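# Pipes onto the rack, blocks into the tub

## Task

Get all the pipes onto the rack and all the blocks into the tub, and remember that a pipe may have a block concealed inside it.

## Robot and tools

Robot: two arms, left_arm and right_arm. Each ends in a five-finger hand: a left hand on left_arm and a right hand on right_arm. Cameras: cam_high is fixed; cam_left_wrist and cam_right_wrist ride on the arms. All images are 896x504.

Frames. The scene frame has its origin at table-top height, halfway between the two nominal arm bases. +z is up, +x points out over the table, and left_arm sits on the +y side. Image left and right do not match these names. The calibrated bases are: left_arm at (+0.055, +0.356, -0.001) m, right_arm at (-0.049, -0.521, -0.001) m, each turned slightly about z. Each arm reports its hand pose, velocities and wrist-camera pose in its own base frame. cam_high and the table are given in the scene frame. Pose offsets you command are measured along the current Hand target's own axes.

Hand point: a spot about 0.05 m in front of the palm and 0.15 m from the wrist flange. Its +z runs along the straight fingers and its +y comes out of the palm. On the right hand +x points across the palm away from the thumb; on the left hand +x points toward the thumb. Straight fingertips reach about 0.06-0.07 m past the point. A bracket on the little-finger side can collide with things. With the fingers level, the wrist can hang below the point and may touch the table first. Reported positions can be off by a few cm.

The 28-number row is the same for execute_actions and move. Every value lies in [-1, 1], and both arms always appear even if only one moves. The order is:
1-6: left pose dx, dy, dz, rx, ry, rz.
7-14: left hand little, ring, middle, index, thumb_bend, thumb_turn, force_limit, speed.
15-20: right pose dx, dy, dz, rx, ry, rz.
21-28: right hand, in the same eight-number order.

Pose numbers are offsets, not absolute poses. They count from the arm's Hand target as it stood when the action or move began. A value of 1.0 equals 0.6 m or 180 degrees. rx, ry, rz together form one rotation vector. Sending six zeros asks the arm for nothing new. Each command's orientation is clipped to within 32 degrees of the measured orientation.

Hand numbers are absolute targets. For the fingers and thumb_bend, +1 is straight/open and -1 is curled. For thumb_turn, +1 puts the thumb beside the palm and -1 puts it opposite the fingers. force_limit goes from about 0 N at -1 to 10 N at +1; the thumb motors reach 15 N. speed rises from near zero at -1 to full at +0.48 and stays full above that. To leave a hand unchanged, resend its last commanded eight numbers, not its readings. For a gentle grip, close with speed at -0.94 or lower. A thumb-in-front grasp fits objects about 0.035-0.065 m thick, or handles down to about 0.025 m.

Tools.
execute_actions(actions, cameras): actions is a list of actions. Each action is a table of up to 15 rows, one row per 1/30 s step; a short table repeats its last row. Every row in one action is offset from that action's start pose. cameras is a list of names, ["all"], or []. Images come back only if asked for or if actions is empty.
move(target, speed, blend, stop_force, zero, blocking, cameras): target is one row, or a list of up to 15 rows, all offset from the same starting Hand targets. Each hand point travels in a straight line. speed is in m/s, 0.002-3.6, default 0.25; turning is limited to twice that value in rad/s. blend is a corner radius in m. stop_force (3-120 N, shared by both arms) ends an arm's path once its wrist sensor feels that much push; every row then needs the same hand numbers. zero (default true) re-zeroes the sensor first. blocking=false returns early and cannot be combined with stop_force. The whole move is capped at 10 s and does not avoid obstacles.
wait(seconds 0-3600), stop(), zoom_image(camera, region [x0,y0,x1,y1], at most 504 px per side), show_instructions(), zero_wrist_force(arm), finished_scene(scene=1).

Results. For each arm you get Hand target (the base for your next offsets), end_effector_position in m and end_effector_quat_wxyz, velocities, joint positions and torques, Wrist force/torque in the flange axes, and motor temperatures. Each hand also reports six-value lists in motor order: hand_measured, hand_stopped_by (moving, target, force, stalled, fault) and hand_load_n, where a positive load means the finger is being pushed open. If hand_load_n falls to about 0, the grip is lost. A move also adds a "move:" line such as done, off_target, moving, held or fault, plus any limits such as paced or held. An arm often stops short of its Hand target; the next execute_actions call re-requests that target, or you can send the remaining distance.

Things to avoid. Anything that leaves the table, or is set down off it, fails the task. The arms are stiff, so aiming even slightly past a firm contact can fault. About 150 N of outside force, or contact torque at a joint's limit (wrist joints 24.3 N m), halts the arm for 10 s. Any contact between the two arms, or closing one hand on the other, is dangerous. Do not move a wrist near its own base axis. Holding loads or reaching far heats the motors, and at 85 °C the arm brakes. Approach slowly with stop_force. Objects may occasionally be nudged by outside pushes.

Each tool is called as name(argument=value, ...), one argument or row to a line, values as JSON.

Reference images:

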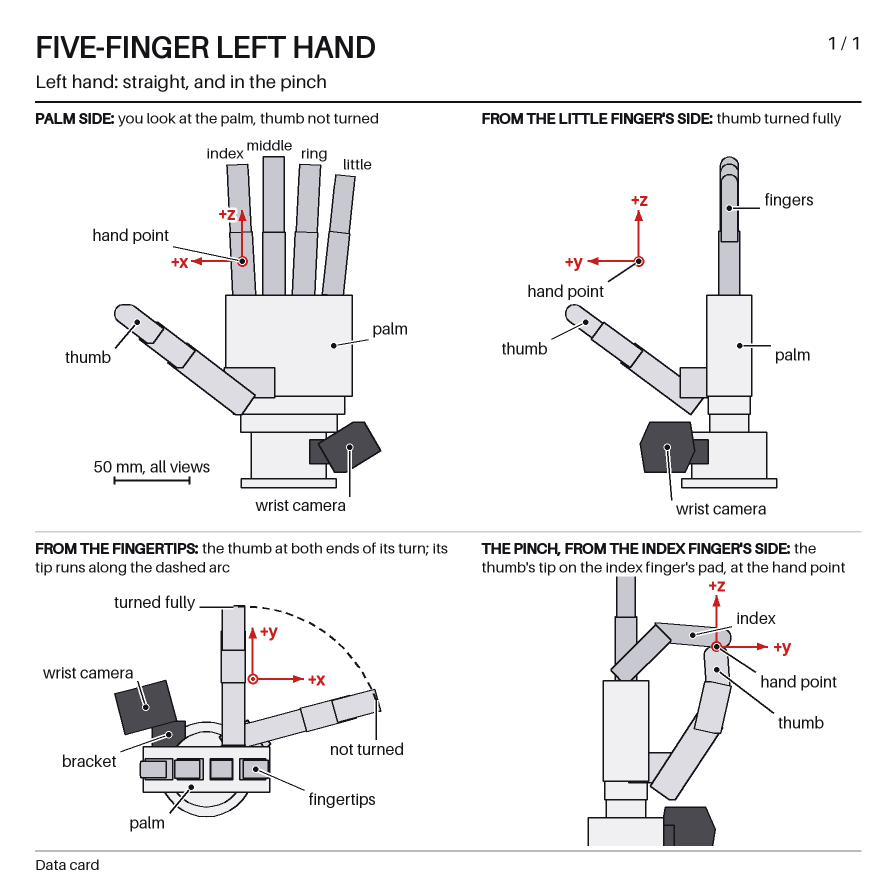

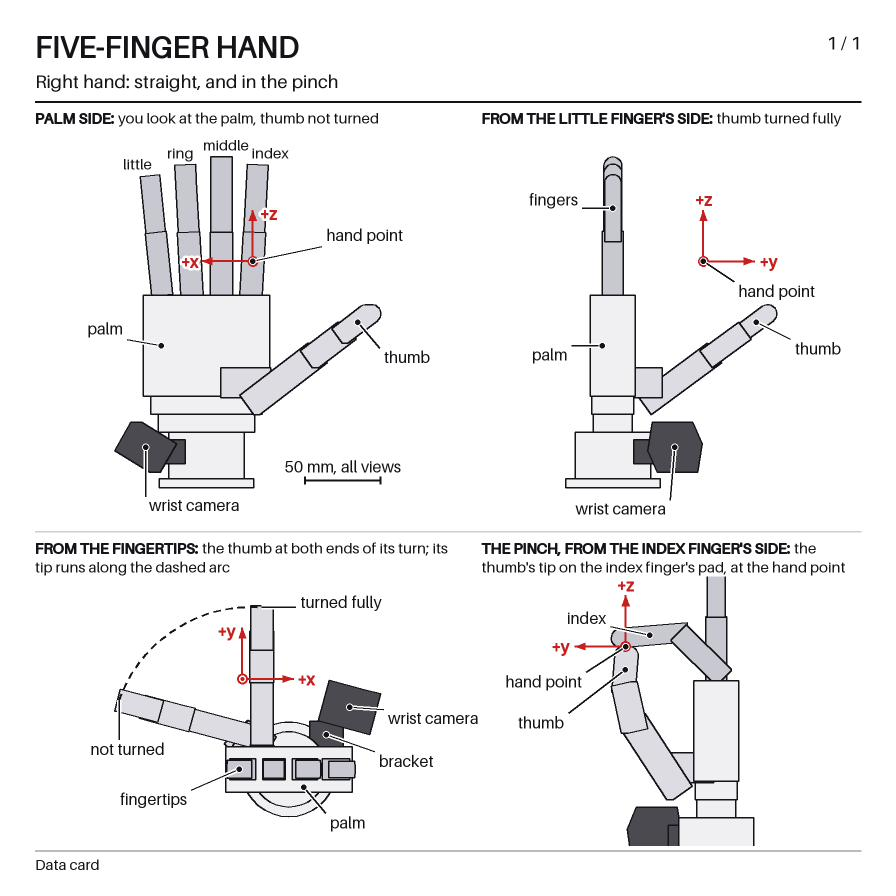

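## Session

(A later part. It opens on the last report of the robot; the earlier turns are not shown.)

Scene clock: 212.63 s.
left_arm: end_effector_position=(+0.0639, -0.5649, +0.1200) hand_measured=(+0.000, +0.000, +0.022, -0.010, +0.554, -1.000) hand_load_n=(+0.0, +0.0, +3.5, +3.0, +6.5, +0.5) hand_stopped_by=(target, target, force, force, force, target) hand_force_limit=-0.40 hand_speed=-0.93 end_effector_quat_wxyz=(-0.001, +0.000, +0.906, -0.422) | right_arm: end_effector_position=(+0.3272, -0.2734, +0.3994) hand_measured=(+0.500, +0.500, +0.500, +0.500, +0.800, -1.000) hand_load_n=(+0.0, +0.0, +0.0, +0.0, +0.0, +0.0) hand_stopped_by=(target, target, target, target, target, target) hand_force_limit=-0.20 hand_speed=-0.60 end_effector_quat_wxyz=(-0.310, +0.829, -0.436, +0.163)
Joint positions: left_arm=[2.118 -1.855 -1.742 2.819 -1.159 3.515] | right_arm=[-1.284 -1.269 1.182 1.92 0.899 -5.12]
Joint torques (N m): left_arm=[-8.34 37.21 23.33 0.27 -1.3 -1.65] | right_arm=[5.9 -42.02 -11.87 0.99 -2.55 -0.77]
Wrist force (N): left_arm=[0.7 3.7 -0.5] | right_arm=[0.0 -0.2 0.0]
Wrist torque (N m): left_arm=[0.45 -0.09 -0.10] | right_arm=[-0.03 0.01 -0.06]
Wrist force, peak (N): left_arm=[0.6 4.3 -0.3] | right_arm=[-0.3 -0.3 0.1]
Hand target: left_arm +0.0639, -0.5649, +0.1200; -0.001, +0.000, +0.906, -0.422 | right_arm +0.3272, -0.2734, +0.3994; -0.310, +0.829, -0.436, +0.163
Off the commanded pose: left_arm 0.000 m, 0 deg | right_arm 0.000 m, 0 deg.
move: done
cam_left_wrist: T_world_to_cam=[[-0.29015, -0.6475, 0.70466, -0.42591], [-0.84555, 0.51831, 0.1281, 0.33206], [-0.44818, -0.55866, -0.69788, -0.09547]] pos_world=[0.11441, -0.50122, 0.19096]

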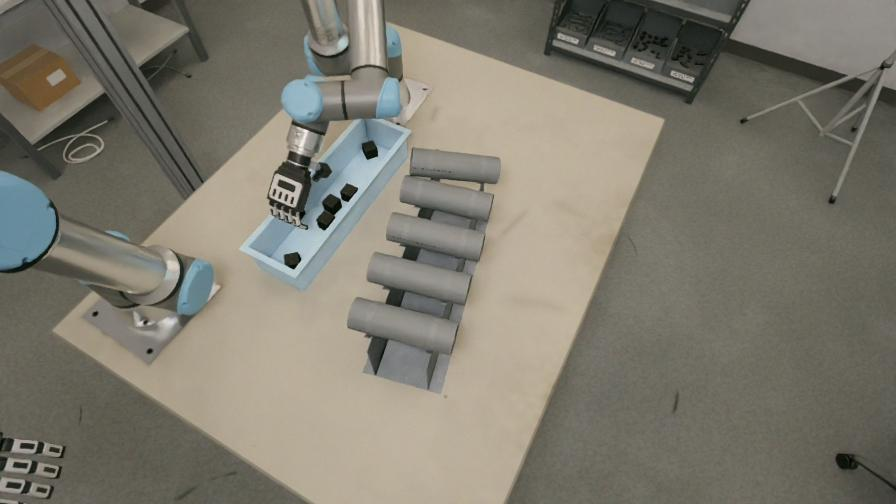

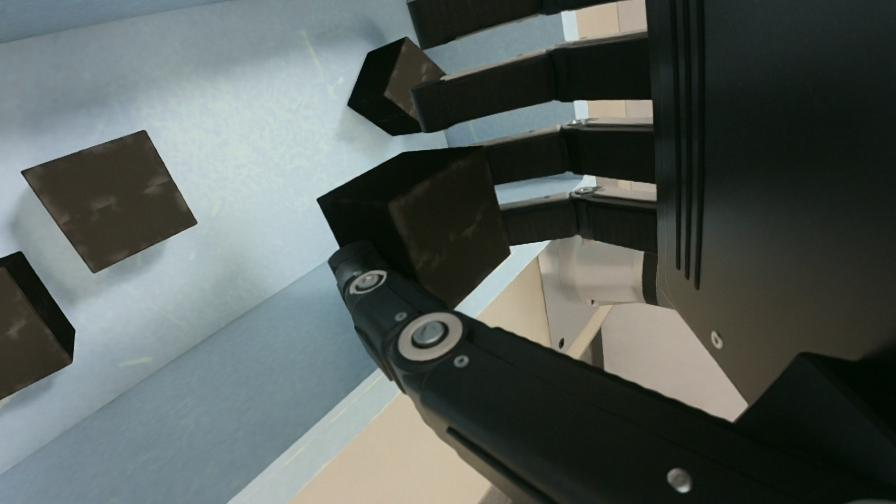

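move(
  target=[0, 0.0702,0.0589, 0, 0,0, 0.0, 0.0, -0.1, -0.1, 0.44, -1, -0.4, -0.93, 0,0,0,0,0,0, 0.5,0.5,0.5,0.5,0.8,-1,-0.2,-0.6],
  speed=0.04,
  stop_force=5,
  cameras=["cam_high", "cam_left_wrist"],
)

zoom_image(
  camera="cam_high",
  region=[230, 100, 430, 300],
)

Scene clock: 215.63 s.
left_arm: end_effector_position=(+0.0639, -0.5648, +0.0650) hand_measured=(+0.000, +0.000, +0.022, -0.010, +0.554, -1.000) hand_load_n=(+0.0, +0.0, +3.5, +3.0, +6.5, +0.0) hand_stopped_by=(target, target, force, force, force, target) hand_force_limit=-0.40 hand_speed=-0.93 end_effector_quat_wxyz=(-0.001, +0.000, +0.906, -0.422) | right_arm: end_effector_position=(+0.3272, -0.2734, +0.3994) hand_measured=(+0.500, +0.500, +0.500, +0.500, +0.800, -1.000) hand_load_n=(+0.0, +0.0, +0.0, +0.5, +0.0, +0.0) hand_stopped_by=(target, target, target, target, target, target) hand_force_limit=-0.20 hand_speed=-0.60 end_effector_quat_wxyz=(-0.310, +0.829, -0.436, +0.163)
Joint positions: left_arm=[2.118 -1.921 -1.812 2.955 -1.16 3.515] | right_arm=[-1.284 -1.269 1.182 1.92 0.899 -5.12]
Joint torques (N m): left_arm=[-10.27 39.09 22.96 -2.49 -1.09 -1.37] | right_arm=[4.53 -41.72 -13.41 1.05 -2.77 -0.78]
Wrist force (N): left_arm=[0.8 3.8 -0.2] | right_arm=[0.0 -0.3 0.0]
Wrist torque (N m): left_arm=[0.48 -0.14 -0.06] | right_arm=[-0.05 0.02 -0.07]
Wrist force, peak (N): left_arm=[0.7 4.3 -0.1] | right_arm=[-0.3 -0.3 0.3]
Hand target: left_arm +0.0639, -0.5648, +0.0650; -0.001, +0.000, +0.906, -0.422 | right_arm +0.3272, -0.2734, +0.3994; -0.310, +0.829, -0.436, +0.163
Off the commanded pose: left_arm 0.000 m, 0 deg | right_arm 0.000 m, 0 deg.
move: done
cam_left_wrist: T_world_to_cam=[[-0.29015, -0.6475, 0.70466, -0.38718], [-0.84555, 0.51831, 0.1281, 0.33902], [-0.44818, -0.55866, -0.69788, -0.13389]] pos_world=[0.11431, -0.50122, 0.13596]

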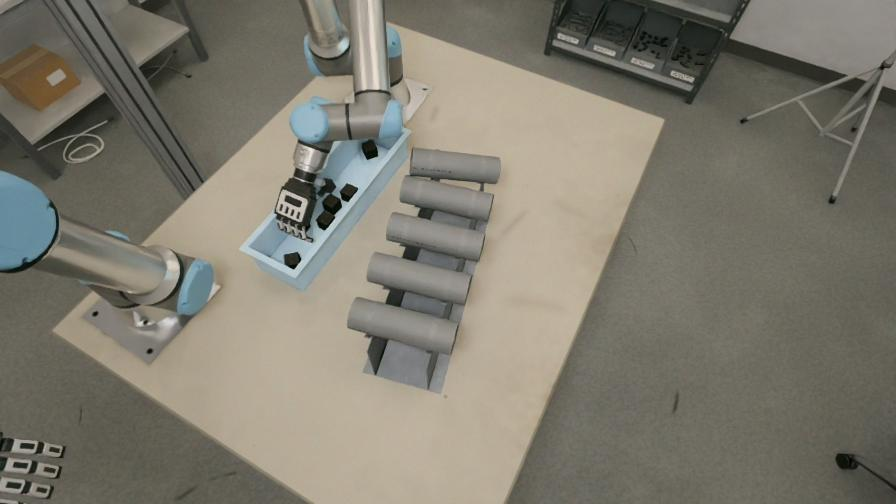

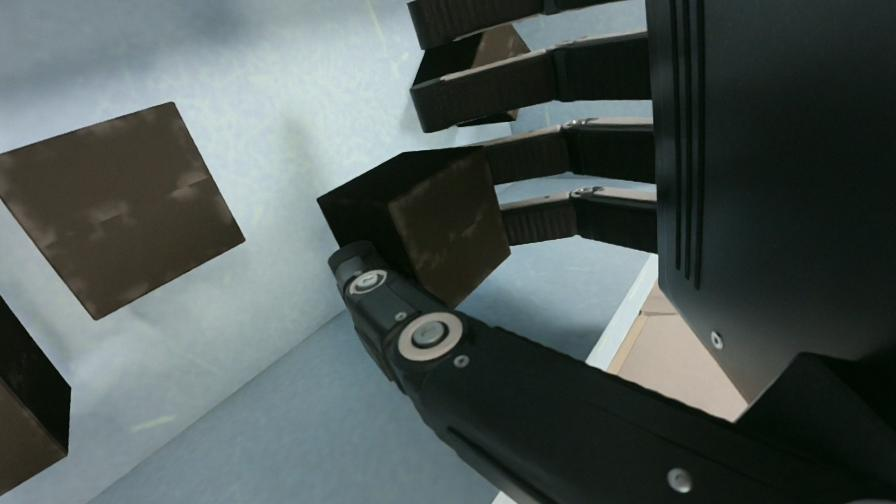

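Scaled by 2.520.

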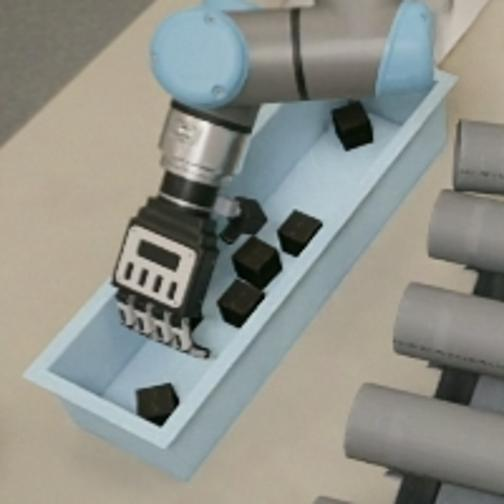

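move(
  target=[0, 0.0408,0.0343, 0, 0,0, 0.0, 0.0, -0.1, -0.1, 0.44, -1, -0.4, -0.93, 0,0,0,0,0,0, 0.5,0.5,0.5,0.5,0.8,-1,-0.2,-0.6],
  speed=0.012,
  stop_force=3,
  cameras=["cam_high", "cam_left_wrist"],
)

zoom_image(
  camera="cam_high",
  region=[230, 100, 430, 300],
)

Scene clock: 219.77 s.
left_arm: end_effector_position=(+0.0638, -0.5648, +0.0330) hand_measured=(+0.000, +0.000, +0.022, -0.010, +0.554, -1.000) hand_load_n=(+0.0, +0.0, +3.5, +3.0, +6.5, +0.0) hand_stopped_by=(target, target, force, force, force, target) hand_force_limit=-0.40 hand_speed=-0.93 end_effector_quat_wxyz=(-0.001, +0.000, +0.906, -0.422) | right_arm: end_effector_position=(+0.3272, -0.2734, +0.3994) hand_measured=(+0.500, +0.500, +0.500, +0.500, +0.800, -1.000) hand_load_n=(+0.0, +0.0, +0.0, -0.5, +0.0, +0.0) hand_stopped_by=(target, target, target, target, target, target) hand_force_limit=-0.20 hand_speed=-0.60 end_effector_quat_wxyz=(-0.310, +0.829, -0.436, +0.163)
Joint positions: left_arm=[2.118 -1.967 -1.845 3.034 -1.16 3.515] | right_arm=[-1.284 -1.269 1.182 1.92 0.899 -5.12]
Joint torques (N m): left_arm=[-8.88 40.25 21.02 -2.47 -1.31 -1.62] | right_arm=[5.1 -41.43 -12.14 1.13 -2.48 -0.76]
Wrist force (N): left_arm=[0.9 3.8 -0.5] | right_arm=[0.0 -0.3 0.2]
Wrist torque (N m): left_arm=[0.45 -0.14 -0.06] | right_arm=[-0.04 0.01 -0.06]
Wrist force, peak (N): left_arm=[0.9 4.1 -0.4] | right_arm=[-0.4 -0.3 0.1]
Hand target: left_arm +0.0638, -0.5648, +0.0330; -0.001, +0.000, +0.906, -0.422 | right_arm +0.3272, -0.2734, +0.3994; -0.310, +0.829, -0.436, +0.163
Off the commanded pose: left_arm 0.000 m, 0 deg | right_arm 0.000 m, 0 deg.
move: done
cam_left_wrist: T_world_to_cam=[[-0.29015, -0.6475, 0.70466, -0.36463], [-0.84555, 0.51831, 0.1281, 0.34312], [-0.44818, -0.55866, -0.69788, -0.15623]] pos_world=[0.11431, -0.50122, 0.10396]

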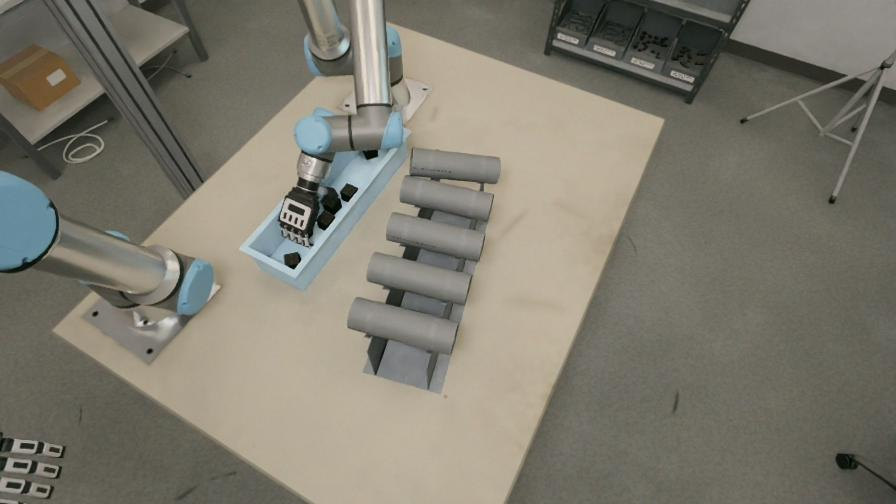

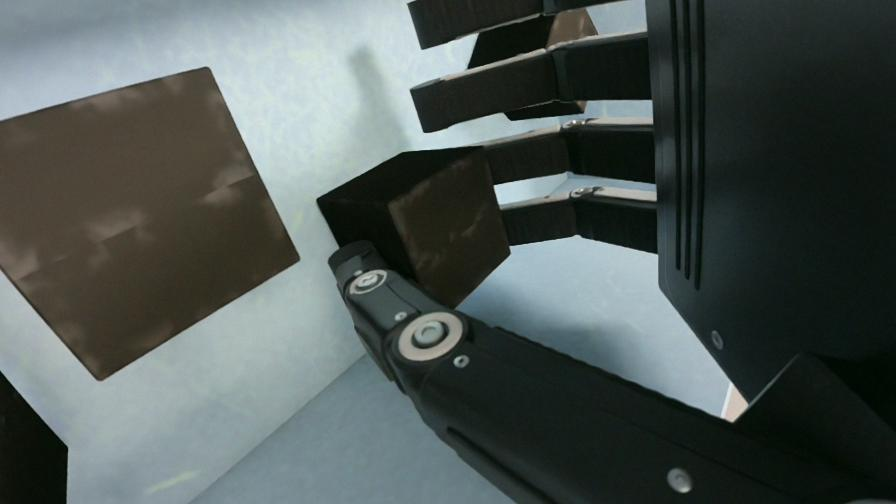

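Scaled by 2.520.

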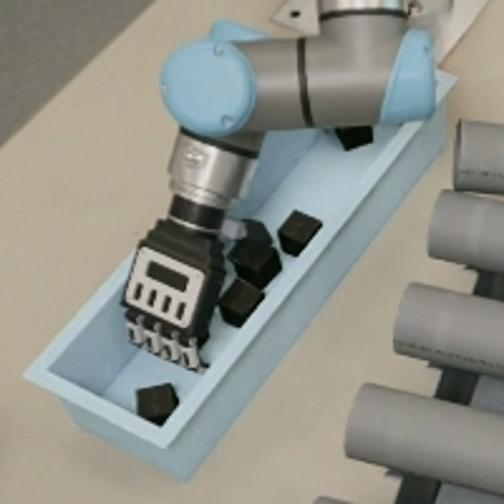

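move(
  target=[0, 0.0102,0.0086, 0, 0,0, 0.0, 0.0, -0.1, -0.1, 0.44, -1, -0.4, -0.93, 0,0,0,0,0,0, 0.5,0.5,0.5,0.5,0.8,-1,-0.2,-0.6],
  speed=0.005,
  stop_force=3,
  cameras=["cam_left_wrist"],
)

Scene clock: 221.70 s.
left_arm: end_effector_position=(+0.0638, -0.5649, +0.0312) hand_measured=(+0.000, +0.000, +0.022, -0.010, +0.554, -1.000) hand_load_n=(+0.0, +0.0, +3.5, +3.0, +6.5, +0.0) hand_stopped_by=(target, target, force, force, force, target) hand_force_limit=-0.40 hand_speed=-0.93 end_effector_quat_wxyz=(-0.001, +0.000, +0.906, -0.422) | right_arm: end_effector_position=(+0.3272, -0.2734, +0.3994) hand_measured=(+0.500, +0.500, +0.500, +0.500, +0.800, -1.000) hand_load_n=(-0.5, +0.0, +0.0, +0.0, +0.0, +0.0) hand_stopped_by=(target, target, target, target, target, target) hand_force_limit=-0.20 hand_speed=-0.60 end_effector_quat_wxyz=(-0.310, +0.829, -0.436, +0.163)
Joint positions: left_arm=[2.118 -1.969 -1.847 3.038 -1.16 3.515] | right_arm=[-1.284 -1.269 1.182 1.92 0.899 -5.12]
Joint torques (N m): left_arm=[-7.71 39.29 20.44 -2.48 -1.45 -1.25] | right_arm=[4.74 -42.75 -12.62 1.25 -2.65 -0.4]
Wrist force (N): left_arm=[0.4 3.1 -0.9] | right_arm=[-0.1 -0.1 -0.1]
Wrist torque (N m): left_arm=[0.44 -0.08 -0.06] | right_arm=[0.00 0.02 -0.06]
Wrist force, peak (N): left_arm=[0.7 3.9 -0.6] | right_arm=[-0.3 -0.2 0.3]
Hand target: left_arm +0.0638, -0.5649, +0.0312; -0.001, +0.000, +0.906, -0.422 (not the last commanded pose) | right_arm +0.3272, -0.2734, +0.3994; -0.310, +0.829, -0.436, +0.163
Off the commanded pose: left_arm 0.006 m, 0 deg | right_arm 0.000 m, 0 deg.
move: contact (left_arm)
cam_left_wrist: T_world_to_cam=[[-0.29018, -0.64743, 0.70472, -0.36333], [-0.84555, 0.51832, 0.12801, 0.34337], [-0.44815, -0.55873, -0.69784, -0.15752]] pos_world=[0.11431, -0.50122, 0.10216]

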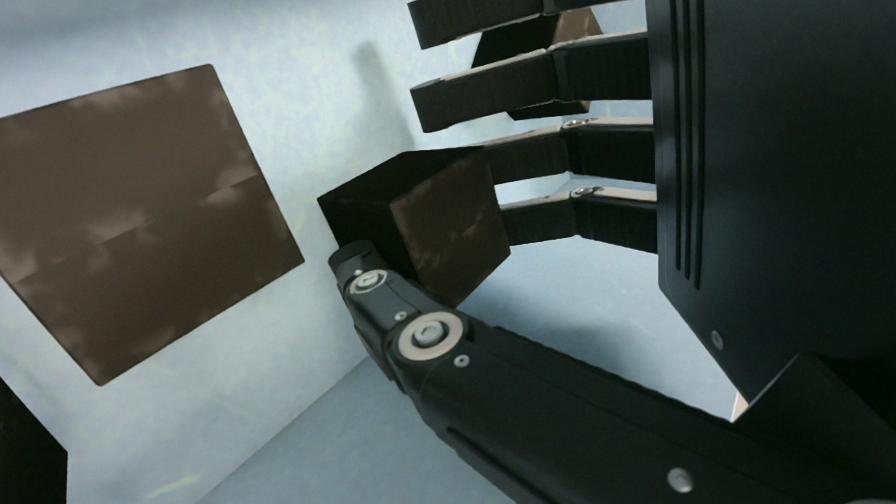

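move(
  target=[0, 0.0010,0.0009, 0, 0,0, 0.0, 0.0, 0.25, 0.25, 0.7, -1, -0.4, -0.8, 0,0,0,0,0,0, 0.5,0.5,0.5,0.5,0.8,-1,-0.2,-0.6],
  speed=0.01,
  cameras=["cam_left_wrist"],
)

Scene clock: 222.87 s.
left_arm: end_effector_position=(+0.0638, -0.5649, +0.0304) hand_measured=(+0.000, +0.000, +0.250, +0.250, +0.700, -1.000) hand_load_n=(+0.0, +0.0, +0.0, +0.0, +0.0, +0.0) hand_stopped_by=(target, target, target, target, target, target) hand_force_limit=-0.40 hand_speed=-0.80 end_effector_quat_wxyz=(-0.001, +0.000, +0.906, -0.422) | right_arm: end_effector_position=(+0.3272, -0.2734, +0.3994) hand_measured=(+0.500, +0.500, +0.500, +0.500, +0.800, -1.000) hand_load_n=(+0.0, +0.0, +0.0, +0.0, +0.0, +0.0) hand_stopped_by=(target, target, target, target, target, target) hand_force_limit=-0.20 hand_speed=-0.60 end_effector_quat_wxyz=(-0.310, +0.829, -0.436, +0.163)
Joint positions: left_arm=[2.118 -1.971 -1.847 3.04 -1.16 3.515] | right_arm=[-1.284 -1.269 1.182 1.92 0.899 -5.12]
Joint torques (N m): left_arm=[-9.45 22.03 8.1 -2.31 -1.19 -1.8] | right_arm=[5.22 -42.14 -13.37 0.99 -2.42 -0.52]
Wrist force (N): left_arm=[0.8 3.6 -0.4] | right_arm=[-0.1 -0.1 0.0]
Wrist torque (N m): left_arm=[0.44 -0.11 -0.06] | right_arm=[-0.01 0.03 -0.07]
Wrist force, peak (N): left_arm=[0.6 4.0 -0.4] | right_arm=[-0.2 -0.4 0.1]
Hand target: left_arm +0.0638, -0.5649, +0.0304; -0.001, +0.000, +0.906, -0.422 | right_arm +0.3272, -0.2734, +0.3994; -0.310, +0.829, -0.436, +0.163
Off the commanded pose: left_arm 0.000 m, 0 deg | right_arm 0.000 m, 0 deg.
move: done
cam_left_wrist: T_world_to_cam=[[-0.29018, -0.64743, 0.70472, -0.36277], [-0.84555, 0.51832, 0.12801, 0.34347], [-0.44815, -0.55873, -0.69784, -0.15808]] pos_world=[0.11431, -0.50122, 0.10136]

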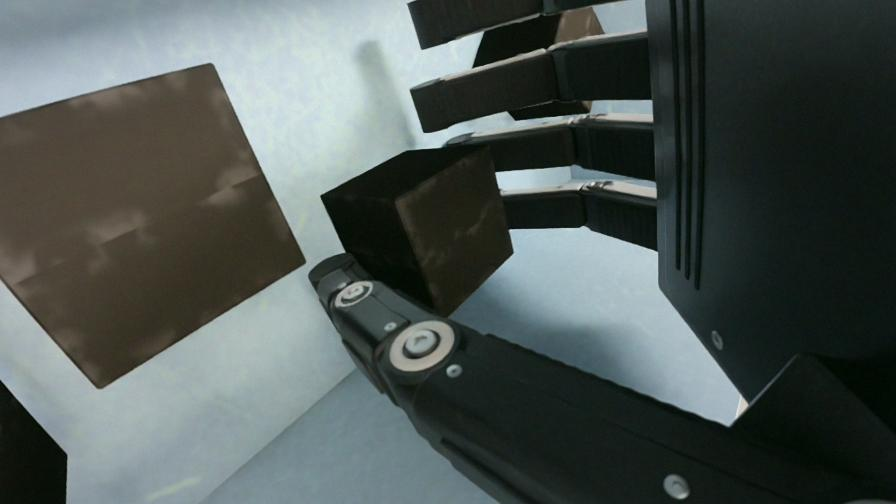

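move(
  target=[
    [0, -0.0255,-0.0214, 0, 0,0, 0.0, 0.0, 0.25, 0.25, 0.7, -1, -0.4, -0.8, 0,0,0,0,0,0, 0.5,0.5,0.5,0.5,0.8,-1,-0.2,-0.6],
    [0, -0.2170,-0.1822, 0, 0,0, 0.0, 0.0, 0.25, 0.25, 0.7, -1, -0.4, -0.8, 0,0,0,0,0,0, 0.5,0.5,0.5,0.5,0.8,-1,-0.2,-0.6],
  ],
  speed=[0.04,0.15],
  blend=0.005,
  cameras=["cam_high", "cam_left_wrist"],
)

zoom_image(
  camera="cam_high",
  region=[230, 100, 530, 400],
)

Scene clock: 225.10 s.
left_arm: end_effector_position=(+0.0641, -0.5650, +0.2004) hand_measured=(+0.000, +0.000, +0.250, +0.250, +0.700, -1.000) hand_load_n=(+0.0, +0.0, +0.0, +0.0, +0.0, +0.0) hand_stopped_by=(target, target, target, target, target, target) hand_force_limit=-0.40 hand_speed=-0.80 end_effector_quat_wxyz=(-0.001, +0.000, +0.906, -0.422) | right_arm: end_effector_position=(+0.3272, -0.2734, +0.3994) hand_measured=(+0.500, +0.500, +0.500, +0.500, +0.800, -1.000) hand_load_n=(+0.0, +0.0, +0.0, +0.0, +0.0, +0.0) hand_stopped_by=(target, target, target, target, target, target) hand_force_limit=-0.20 hand_speed=-0.60 end_effector_quat_wxyz=(-0.310, +0.829, -0.436, +0.163)
Joint positions: left_arm=[2.119 -1.789 -1.608 2.619 -1.159 3.515] | right_arm=[-1.284 -1.269 1.182 1.92 0.899 -5.12]
Joint torques (N m): left_arm=[7.8 19.85 20.64 -1.56 1.37 0.91] | right_arm=[4.43 -41.96 -12.01 1.08 -2.54 -0.68]
Wrist force (N): left_arm=[0.8 3.8 -0.7] | right_arm=[-0.1 0.0 0.1]
Wrist torque (N m): left_arm=[0.49 -0.12 -0.10] | right_arm=[0.01 0.02 -0.06]
Wrist force, peak (N): left_arm=[1.0 4.7 0.3] | right_arm=[-0.4 -0.2 -0.2]
Hand target: left_arm +0.0640, -0.5650, +0.2004; -0.001, +0.000, +0.906, -0.422 | right_arm +0.3272, -0.2734, +0.3994; -0.310, +0.829, -0.436, +0.163
Off the commanded pose: left_arm 0.000 m, 0 deg | right_arm 0.000 m, 0 deg.
move: done
cam_left_wrist: T_world_to_cam=[[-0.29028, -0.64733, 0.70477, -0.48253], [-0.84554, 0.51837, 0.12786, 0.32199], [-0.4481, -0.55879, -0.69782, -0.03946]] pos_world=[0.11451, -0.50132, 0.27136]

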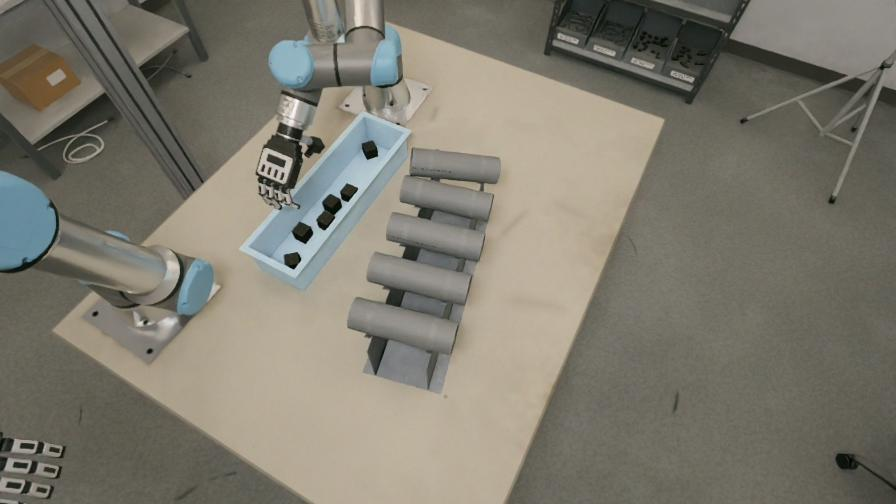

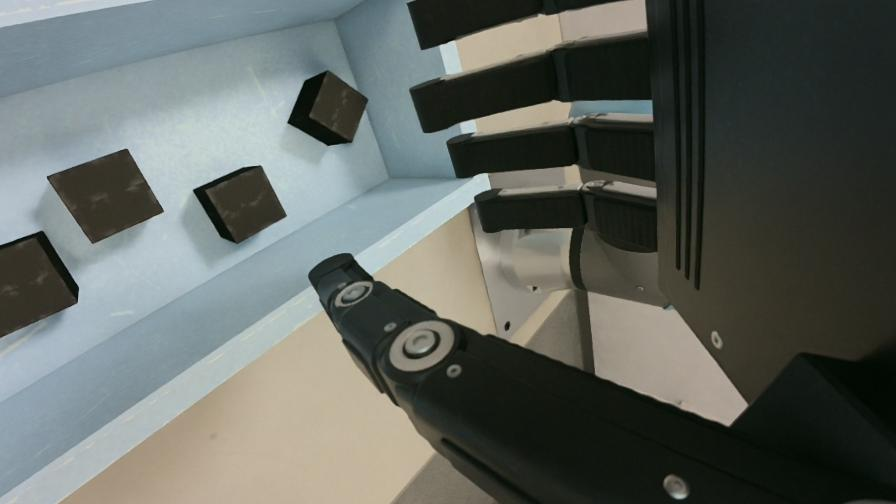

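Scaled by 1.680.

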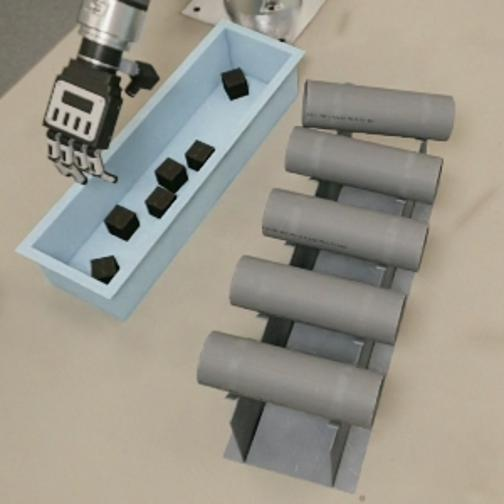

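zoom_image(
  camera="cam_high",
  region=[395, 135, 515, 255],
)

Scaled by 4.200.

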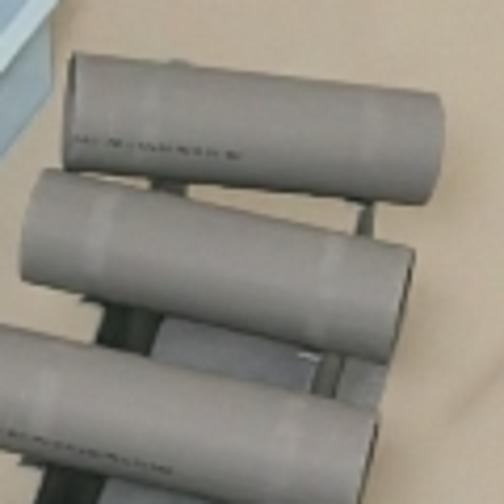

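move(
  target=[
    [0, -0.1915,-0.1608, 0, 0,0, 0.0, 0.0, 0.25, 0.25, 0.7, -1, -0.4, -0.8, 0,0,0,0,0,0, 0.5,0.5,0.5,0.5,0.8,-1,-0.2,-0.6],
    [-0.6933, 0.1740,-0.5962, 0, 0,0, 0.0, 0.0, 0.25, 0.25, 0.7, -1, -0.4, -0.8, 0,0,0,0,0,0, 0.5,0.5,0.5,0.5,0.8,-1,-0.2,-0.6],
  ],
  speed=0.25,
  blend=0.02,
  cameras=["cam_high", "cam_left_wrist"],
)

zoom_image(
  camera="cam_left_wrist",
  region=[200, 50, 600, 450],
)

Scene clock: 229.77 s.
left_arm: end_effector_position=(+0.4804, -0.2243, +0.3501) hand_measured=(+0.000, +0.000, +0.250, +0.250, +0.700, -1.000) hand_load_n=(+0.0, +0.0, +0.0, +0.0, +0.0, +0.0) hand_stopped_by=(target, target, target, target, target, target) hand_force_limit=-0.40 hand_speed=-0.80 end_effector_quat_wxyz=(-0.001, +0.000, +0.906, -0.422) | right_arm: end_effector_position=(+0.3272, -0.2734, +0.3994) hand_measured=(+0.500, +0.500, +0.500, +0.500, +0.800, -1.000) hand_load_n=(+0.0, +0.0, +0.0, +0.0, -0.5, +0.0) hand_stopped_by=(target, target, target, target, target, target) hand_force_limit=-0.20 hand_speed=-0.60 end_effector_quat_wxyz=(-0.310, +0.829, -0.436, +0.163)
Joint positions: left_arm=[3.264 -2.076 -1.045 1.404 -0.708 4.902] | right_arm=[-1.284 -1.269 1.182 1.92 0.899 -5.12]
Joint torques (N m): left_arm=[4.31 29.27 23.06 -2.95 2.56 1.14] | right_arm=[4.6 -42.18 -12.87 1.04 -2.64 -0.72]
Wrist force (N): left_arm=[1.2 4.0 0.0] | right_arm=[-0.4 -0.1 0.2]
Wrist torque (N m): left_arm=[0.40 -0.17 0.07] | right_arm=[-0.02 0.07 -0.09]
Wrist force, peak (N): left_arm=[0.6 5.8 0.8] | right_arm=[-0.3 -0.4 0.3]
Hand target: left_arm +0.4805, -0.2243, +0.3501; -0.001, +0.000, +0.906, -0.422 | right_arm +0.3272, -0.2734, +0.3994; -0.310, +0.829, -0.436, +0.163
Off the commanded pose: left_arm 0.000 m, 0 deg | right_arm 0.000 m, 0 deg.
move: done
cam_left_wrist: T_world_to_cam=[[-0.29021, -0.64747, 0.70467, -0.24669], [-0.84553, 0.51835, 0.12805, 0.47829], [-0.44818, -0.55866, -0.69788, 0.442]] pos_world=[0.53091, -0.16072, 0.42106]

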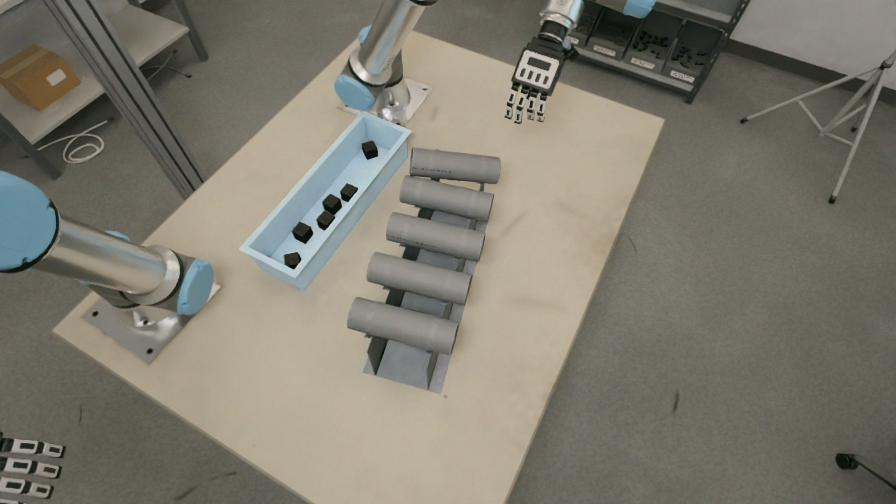

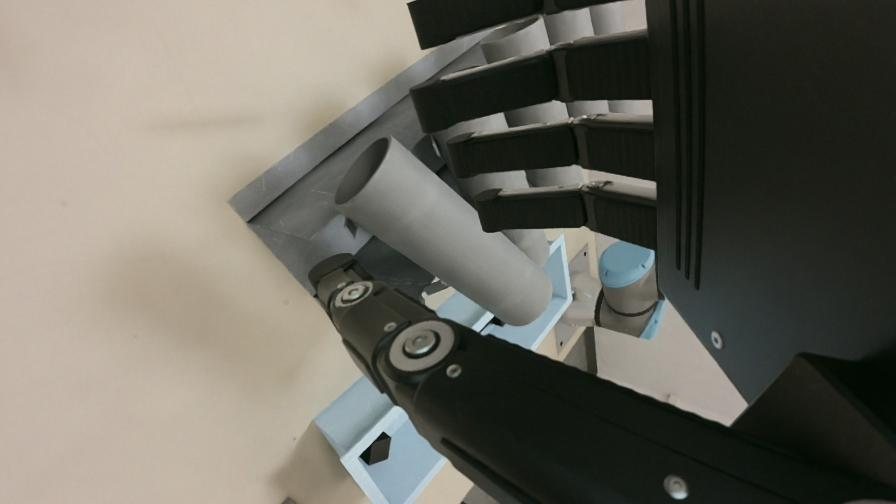

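Scaled by 1.260.

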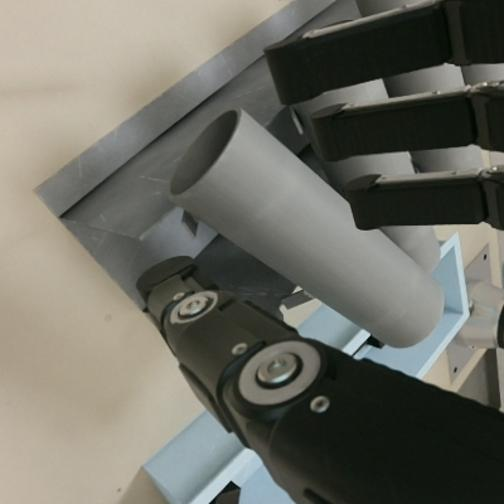

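move(
  target=[0.0667, -0.0728,0.0608, 0, 0,0, 0.0, 0.0, 0.25, 0.25, 0.7, -1, -0.4, -0.8, 0,0,0,0,0,0, 0.5,0.5,0.5,0.5,0.8,-1,-0.2,-0.6],
  speed=0.15,
  cameras=["cam_left_wrist"],
)

zoom_image(
  camera="cam_left_wrist",
  region=[150, 0, 550, 400],
)

Scene clock: 231.10 s.
left_arm: end_effector_position=(+0.4405, -0.2803, +0.3601) hand_measured=(+0.000, +0.000, +0.250, +0.250, +0.700, -1.000) hand_load_n=(+0.0, +0.0, -0.5, +0.0, +0.0, +0.0) hand_stopped_by=(target, target, target, target, target, target) hand_force_limit=-0.40 hand_speed=-0.80 end_effector_quat_wxyz=(-0.001, +0.000, +0.906, -0.422) | right_arm: end_effector_position=(+0.3272, -0.2734, +0.3994) hand_measured=(+0.500, +0.500, +0.500, +0.500, +0.800, -1.000) hand_load_n=(+0.0, -0.5, +0.0, +0.0, +0.0, +0.0) hand_stopped_by=(target, target, target, target, target, target) hand_force_limit=-0.20 hand_speed=-0.60 end_effector_quat_wxyz=(-0.310, +0.829, -0.436, +0.163)
Joint positions: left_arm=[3.154 -2.003 -1.096 1.51 -0.699 4.733] | right_arm=[-1.284 -1.269 1.182 1.92 0.899 -5.12]
Joint torques (N m): left_arm=[-2.48 26.96 23.57 -3.13 -0.64 -1.07] | right_arm=[4.62 -41.23 -13.66 1.1 -2.54 -0.5]
Wrist force (N): left_arm=[1.1 4.0 0.0] | right_arm=[-0.1 -0.1 0.1]
Wrist torque (N m): left_arm=[0.41 -0.13 -0.03] | right_arm=[-0.01 0.02 -0.06]
Wrist force, peak (N): left_arm=[0.5 5.0 -0.8] | right_arm=[-0.2 -0.3 0.2]
Hand target: left_arm +0.4405, -0.2803, +0.3601; -0.001, +0.000, +0.906, -0.422 | right_arm +0.3272, -0.2734, +0.3994; -0.310, +0.829, -0.436, +0.163
Off the commanded pose: left_arm 0.000 m, 0 deg | right_arm 0.000 m, 0 deg.
move: done
cam_left_wrist: T_world_to_cam=[[-0.29033, -0.6474, 0.70469, -0.30148], [-0.84549, 0.51844, 0.12795, 0.47221], [-0.44817, -0.55866, -0.69788, 0.39982]] pos_world=[0.49091, -0.21662, 0.43106]

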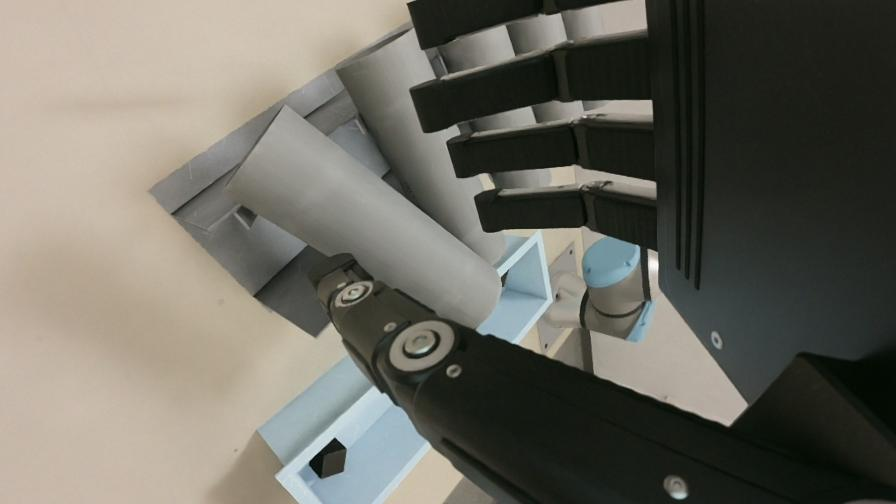

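Scaled by 1.260.

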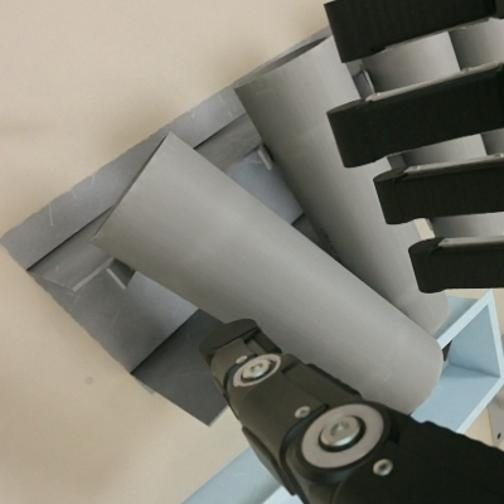

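move(
  target=[0.0,0.0,0.0, 0, 0,0, 0.0, 0.0, 0.25, 0.25, 1.0, 1.0, -0.2, 0.0, 0,0,0,0,0,0, 0.5,0.5,0.5,0.5,0.8,-1,-0.2,-0.6],
  speed=0.15,
  cameras=["cam_left_wrist"],
)

zoom_image(
  camera="cam_left_wrist",
  region=[100, 0, 600, 500],
)

Scene clock: 233.93 s.
left_arm: end_effector_position=(+0.4405, -0.2803, +0.3601) hand_measured=(+0.000, +0.000, +0.250, +0.250, +1.000, +1.000) hand_load_n=(+0.0, +0.0, +0.0, +0.0, +0.0, +0.0) hand_stopped_by=(target, target, target, target, target, target) hand_force_limit=-0.20 hand_speed=0.00 end_effector_quat_wxyz=(-0.001, +0.000, +0.906, -0.422) | right_arm: end_effector_position=(+0.3272, -0.2734, +0.3994) hand_measured=(+0.500, +0.500, +0.500, +0.500, +0.800, -1.000) hand_load_n=(+0.0, +0.0, +0.0, +0.0, +0.0, +0.0) hand_stopped_by=(target, target, target, target, target, target) hand_force_limit=-0.20 hand_speed=-0.60 end_effector_quat_wxyz=(-0.310, +0.829, -0.436, +0.163)
Joint positions: left_arm=[3.154 -2.003 -1.096 1.511 -0.699 4.733] | right_arm=[-1.284 -1.269 1.182 1.92 0.899 -5.12]
Joint torques (N m): left_arm=[-8.16 25.39 23.09 -0.85 -0.43 -1.44] | right_arm=[4.95 -42.8 -12.98 1 -2.45 -0.61]
Wrist force (N): left_arm=[1.2 4.3 0.4] | right_arm=[-0.1 -0.3 0.0]
Wrist torque (N m): left_arm=[0.42 -0.15 -0.01] | right_arm=[-0.04 0.03 -0.08]
Wrist force, peak (N): left_arm=[1.2 4.4 0.0] | right_arm=[-0.2 -0.4 0.1]
Hand target: left_arm +0.4405, -0.2803, +0.3601; -0.001, +0.000, +0.906, -0.422 | right_arm +0.3272, -0.2734, +0.3994; -0.310, +0.829, -0.436, +0.163
Off the commanded pose: left_arm 0.000 m, 0 deg | right_arm 0.000 m, 0 deg.
move: done
cam_left_wrist: T_world_to_cam=[[-0.29018, -0.64743, 0.70472, -0.30157], [-0.84555, 0.51832, 0.12801, 0.47219], [-0.44815, -0.55873, -0.69784, 0.39978]] pos_world=[0.49091, -0.21662, 0.43106]

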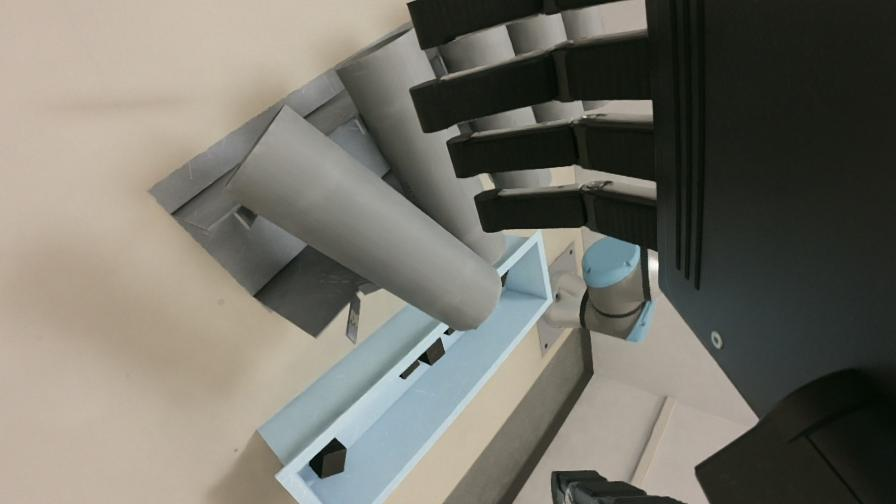

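Scaled by 1.008.

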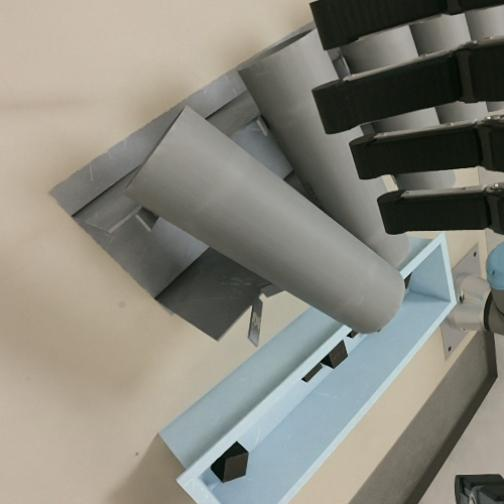

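execute_actions(
  actions=[],
)

zoom_image(
  camera="cam_high",
  region=[200, 130, 550, 400],
)

zoom_image(
  camera="cam_left_wrist",
  region=[150, 50, 600, 400],
)

Scene clock: 234.80 s.
left_arm: end_effector_position=(+0.4405, -0.2803, +0.3601) hand_measured=(+0.000, +0.000, +0.250, +0.250, +1.000, +1.000) hand_load_n=(+0.0, -0.5, +0.0, +0.0, +0.0, +0.0) hand_stopped_by=(target, target, target, target, target, target) hand_force_limit=-0.20 hand_speed=0.00 end_effector_quat_wxyz=(-0.001, +0.000, +0.906, -0.422) | right_arm: end_effector_position=(+0.3272, -0.2734, +0.3994) hand_measured=(+0.500, +0.500, +0.500, +0.500, +0.800, -1.000) hand_load_n=(+0.0, +0.0, +0.0, +0.0, +0.0, +0.5) hand_stopped_by=(target, target, target, target, target, target) hand_force_limit=-0.20 hand_speed=-0.60 end_effector_quat_wxyz=(-0.310, +0.829, -0.436, +0.163)
Joint positions: left_arm=[3.154 -2.003 -1.096 1.511 -0.699 4.733] | right_arm=[-1.284 -1.269 1.182 1.92 0.899 -5.12]
Joint velocities: within noise
Joint torques (N m): left_arm=[-7.81 25.54 23.54 -1.21 -0.23 -1.53] | right_arm=[3.58 -41.18 -12.26 1.18 -2.53 -0.48]
Motor temperatures (°C): left_arm=[35 31 36 42 39 38] | right_arm=[34 40 35 42 37 39]
Wrist force (N): left_arm=[1.1 4.0 -0.1] | right_arm=[-0.2 -0.1 0.1]
Wrist torque (N m): left_arm=[0.41 -0.15 0.00] | right_arm=[-0.01 0.05 -0.07]
Wrist force, peak (N): left_arm=[1.2 4.4 0.0] | right_arm=[-0.3 -0.2 0.2]
Hand target: left_arm +0.4405, -0.2803, +0.3601; -0.001, +0.000, +0.906, -0.422 | right_arm +0.3272, -0.2734, +0.3994; -0.310, +0.829, -0.436, +0.163
Off the commanded pose: left_arm 0.000 m, 0 deg | right_arm 0.000 m, 0 deg.
camera_calibration:
cam_left_wrist: T_world_to_cam=[[-0.29018, -0.64743, 0.70472, -0.30157], [-0.84555, 0.51832, 0.12801, 0.47219], [-0.44815, -0.55873, -0.69784, 0.39978]] pos_world=[0.49091, -0.21662, 0.43106]
cam_right_wrist: T_world_to_cam=[[-0.43236, -0.60106, -0.67215, 0.24834], [-0.89155, 0.39651, 0.21892, 0.31383], [0.13493, 0.69391, -0.70731, 0.54058]] pos_world=[0.31422, -0.35029, 0.48057]

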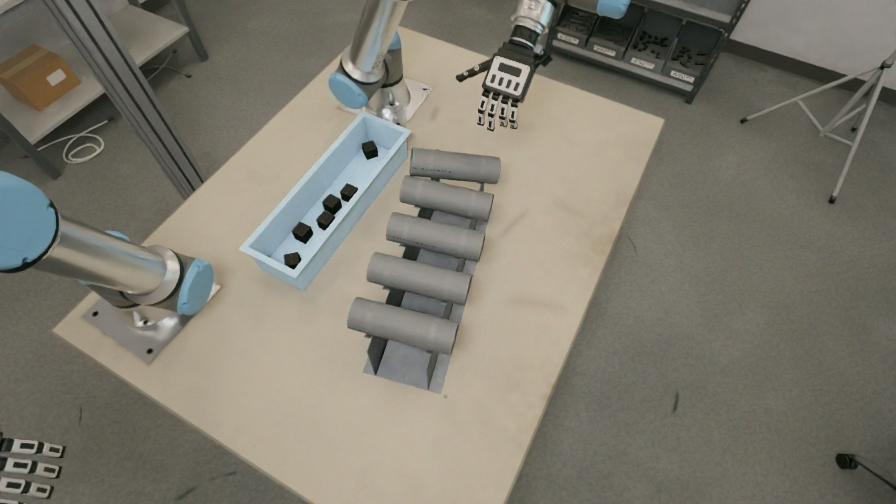

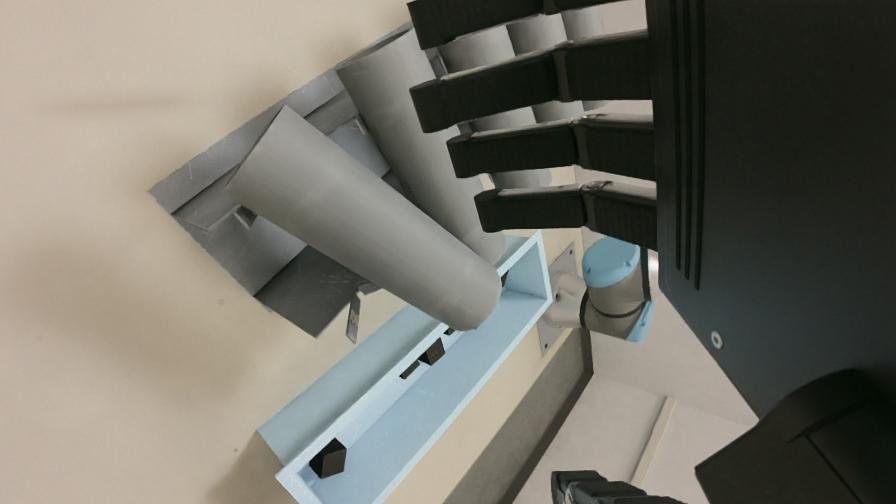

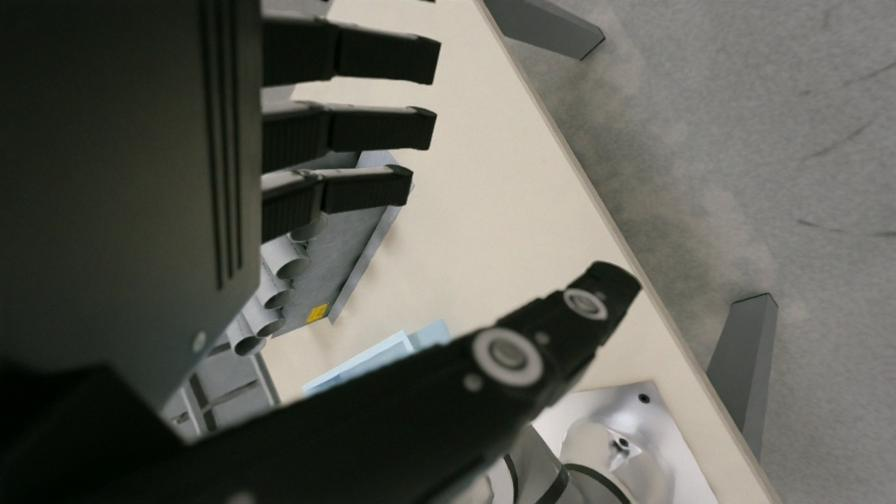

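Scaled by 1.440.

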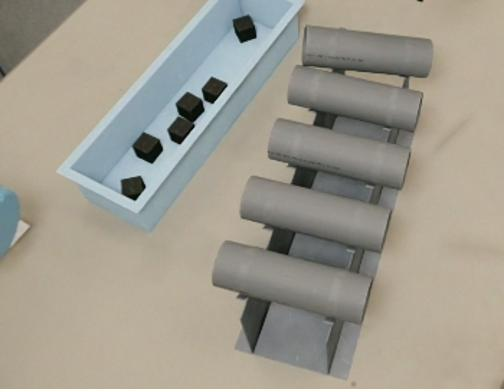

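Scaled by 1.120.

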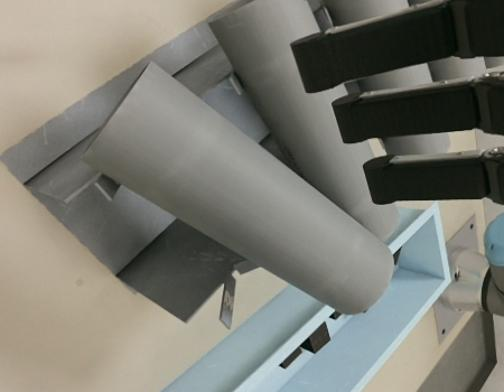

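move(
  target=[0,0,0,-0.05,0,0,0.5,0.5,0.5,0.5,0.8,-1,-0.2,0.0,0,0,0,0,0,0,0.5,0.5,0.5,0.5,0.8,-1,-0.2,-0.6],
)

move(
  target=[0,0,0,0,-0.379,-0.4363,0.5,0.5,0.5,0.5,0.8,-1,-0.2,0.0,0,0,0,0,0,0,0.5,0.5,0.5,0.5,0.8,-1,-0.2,-0.6],
  speed=0.4,
)

Scene clock: 243.63 s.
left_arm: end_effector_position=(+0.4404, -0.2803, +0.3601) hand_measured=(+0.500, +0.500, +0.500, +0.500, +0.800, -1.000) hand_load_n=(+0.0, +0.0, +0.0, +0.0, +0.0, +0.0) hand_stopped_by=(target, target, target, target, target, target) hand_force_limit=-0.20 hand_speed=0.00 end_effector_quat_wxyz=(-0.001, +0.000, +0.937, -0.350) | right_arm: end_effector_position=(+0.3272, -0.2734, +0.3994) hand_measured=(+0.500, +0.500, +0.500, +0.500, +0.800, -1.000) hand_load_n=(+0.0, +0.0, +0.0, +0.0, +0.0, +0.0) hand_stopped_by=(target, target, target, target, target, target) hand_force_limit=-0.20 hand_speed=-0.60 end_effector_quat_wxyz=(-0.310, +0.829, -0.436, +0.163)
Joint positions: left_arm=[3.082 -2.038 -0.973 1.489 -0.857 4.635] | right_arm=[-1.284 -1.269 1.182 1.92 0.899 -5.12]
Joint torques (N m): left_arm=[6.03 45.36 24.12 -0.47 -0.81 -1.64] | right_arm=[3.4 -40.77 -13.78 1.32 -2.63 -0.5]
Wrist force (N): left_arm=[1.0 3.3 -0.3] | right_arm=[-0.2 -0.1 0.0]
Wrist torque (N m): left_arm=[0.28 -0.15 -0.04] | right_arm=[-0.01 0.05 -0.07]
Wrist force, peak (N): left_arm=[1.2 4.4 0.1] | right_arm=[-0.1 -0.4 0.2]
Hand target: left_arm +0.4405, -0.2803, +0.3601; -0.001, +0.000, +0.937, -0.350 | right_arm +0.3272, -0.2734, +0.3994; -0.310, +0.829, -0.436, +0.163
Off the commanded pose: left_arm 0.000 m, 0 deg | right_arm 0.000 m, 0 deg.
move: done

Scene clock: 246.43 s.
left_arm: end_effector_position=(+0.4404, -0.2804, +0.3601) hand_measured=(+0.500, +0.500, +0.500, +0.500, +0.800, -1.000) hand_load_n=(+0.0, +0.0, +0.0, +0.0, +0.0, +0.0) hand_stopped_by=(target, target, target, target, target, target) hand_force_limit=-0.20 hand_speed=0.00 end_effector_quat_wxyz=(-0.275, +0.738, -0.577, +0.215) | right_arm: end_effector_position=(+0.3272, -0.2734, +0.3994) hand_measured=(+0.500, +0.500, +0.500, +0.500, +0.800, -1.000) hand_load_n=(+0.0, +0.0, +0.0, +0.0, +0.0, +0.0) hand_stopped_by=(target, target, target, target, target, target) hand_force_limit=-0.20 hand_speed=-0.60 end_effector_quat_wxyz=(-0.310, +0.829, -0.436, +0.163)
Joint positions: left_arm=[2.742 -1.803 -1.161 1.999 -1.975 2.626] | right_arm=[-1.284 -1.269 1.182 1.92 0.899 -5.12]
Joint torques (N m): left_arm=[5.54 36.19 12.12 -0.08 -2 -1.84] | right_arm=[3.47 -40.82 -12.45 0.99 -2.51 -0.33]
Wrist force (N): left_arm=[0.8 3.4 -0.4] | right_arm=[-0.3 0.0 0.2]
Wrist torque (N m): left_arm=[0.34 -0.14 -0.06] | right_arm=[-0.01 0.05 -0.07]
Wrist force, peak (N): left_arm=[1.1 4.1 -0.3] | right_arm=[-0.4 -0.2 0.1]
Hand target: left_arm +0.4405, -0.2803, +0.3601; -0.276, +0.738, -0.577, +0.215 | right_arm +0.3272, -0.2734, +0.3994; -0.310, +0.829, -0.436, +0.163
Off the commanded pose: left_arm 0.000 m, 0 deg | right_arm 0.000 m, 0 deg.
move: done


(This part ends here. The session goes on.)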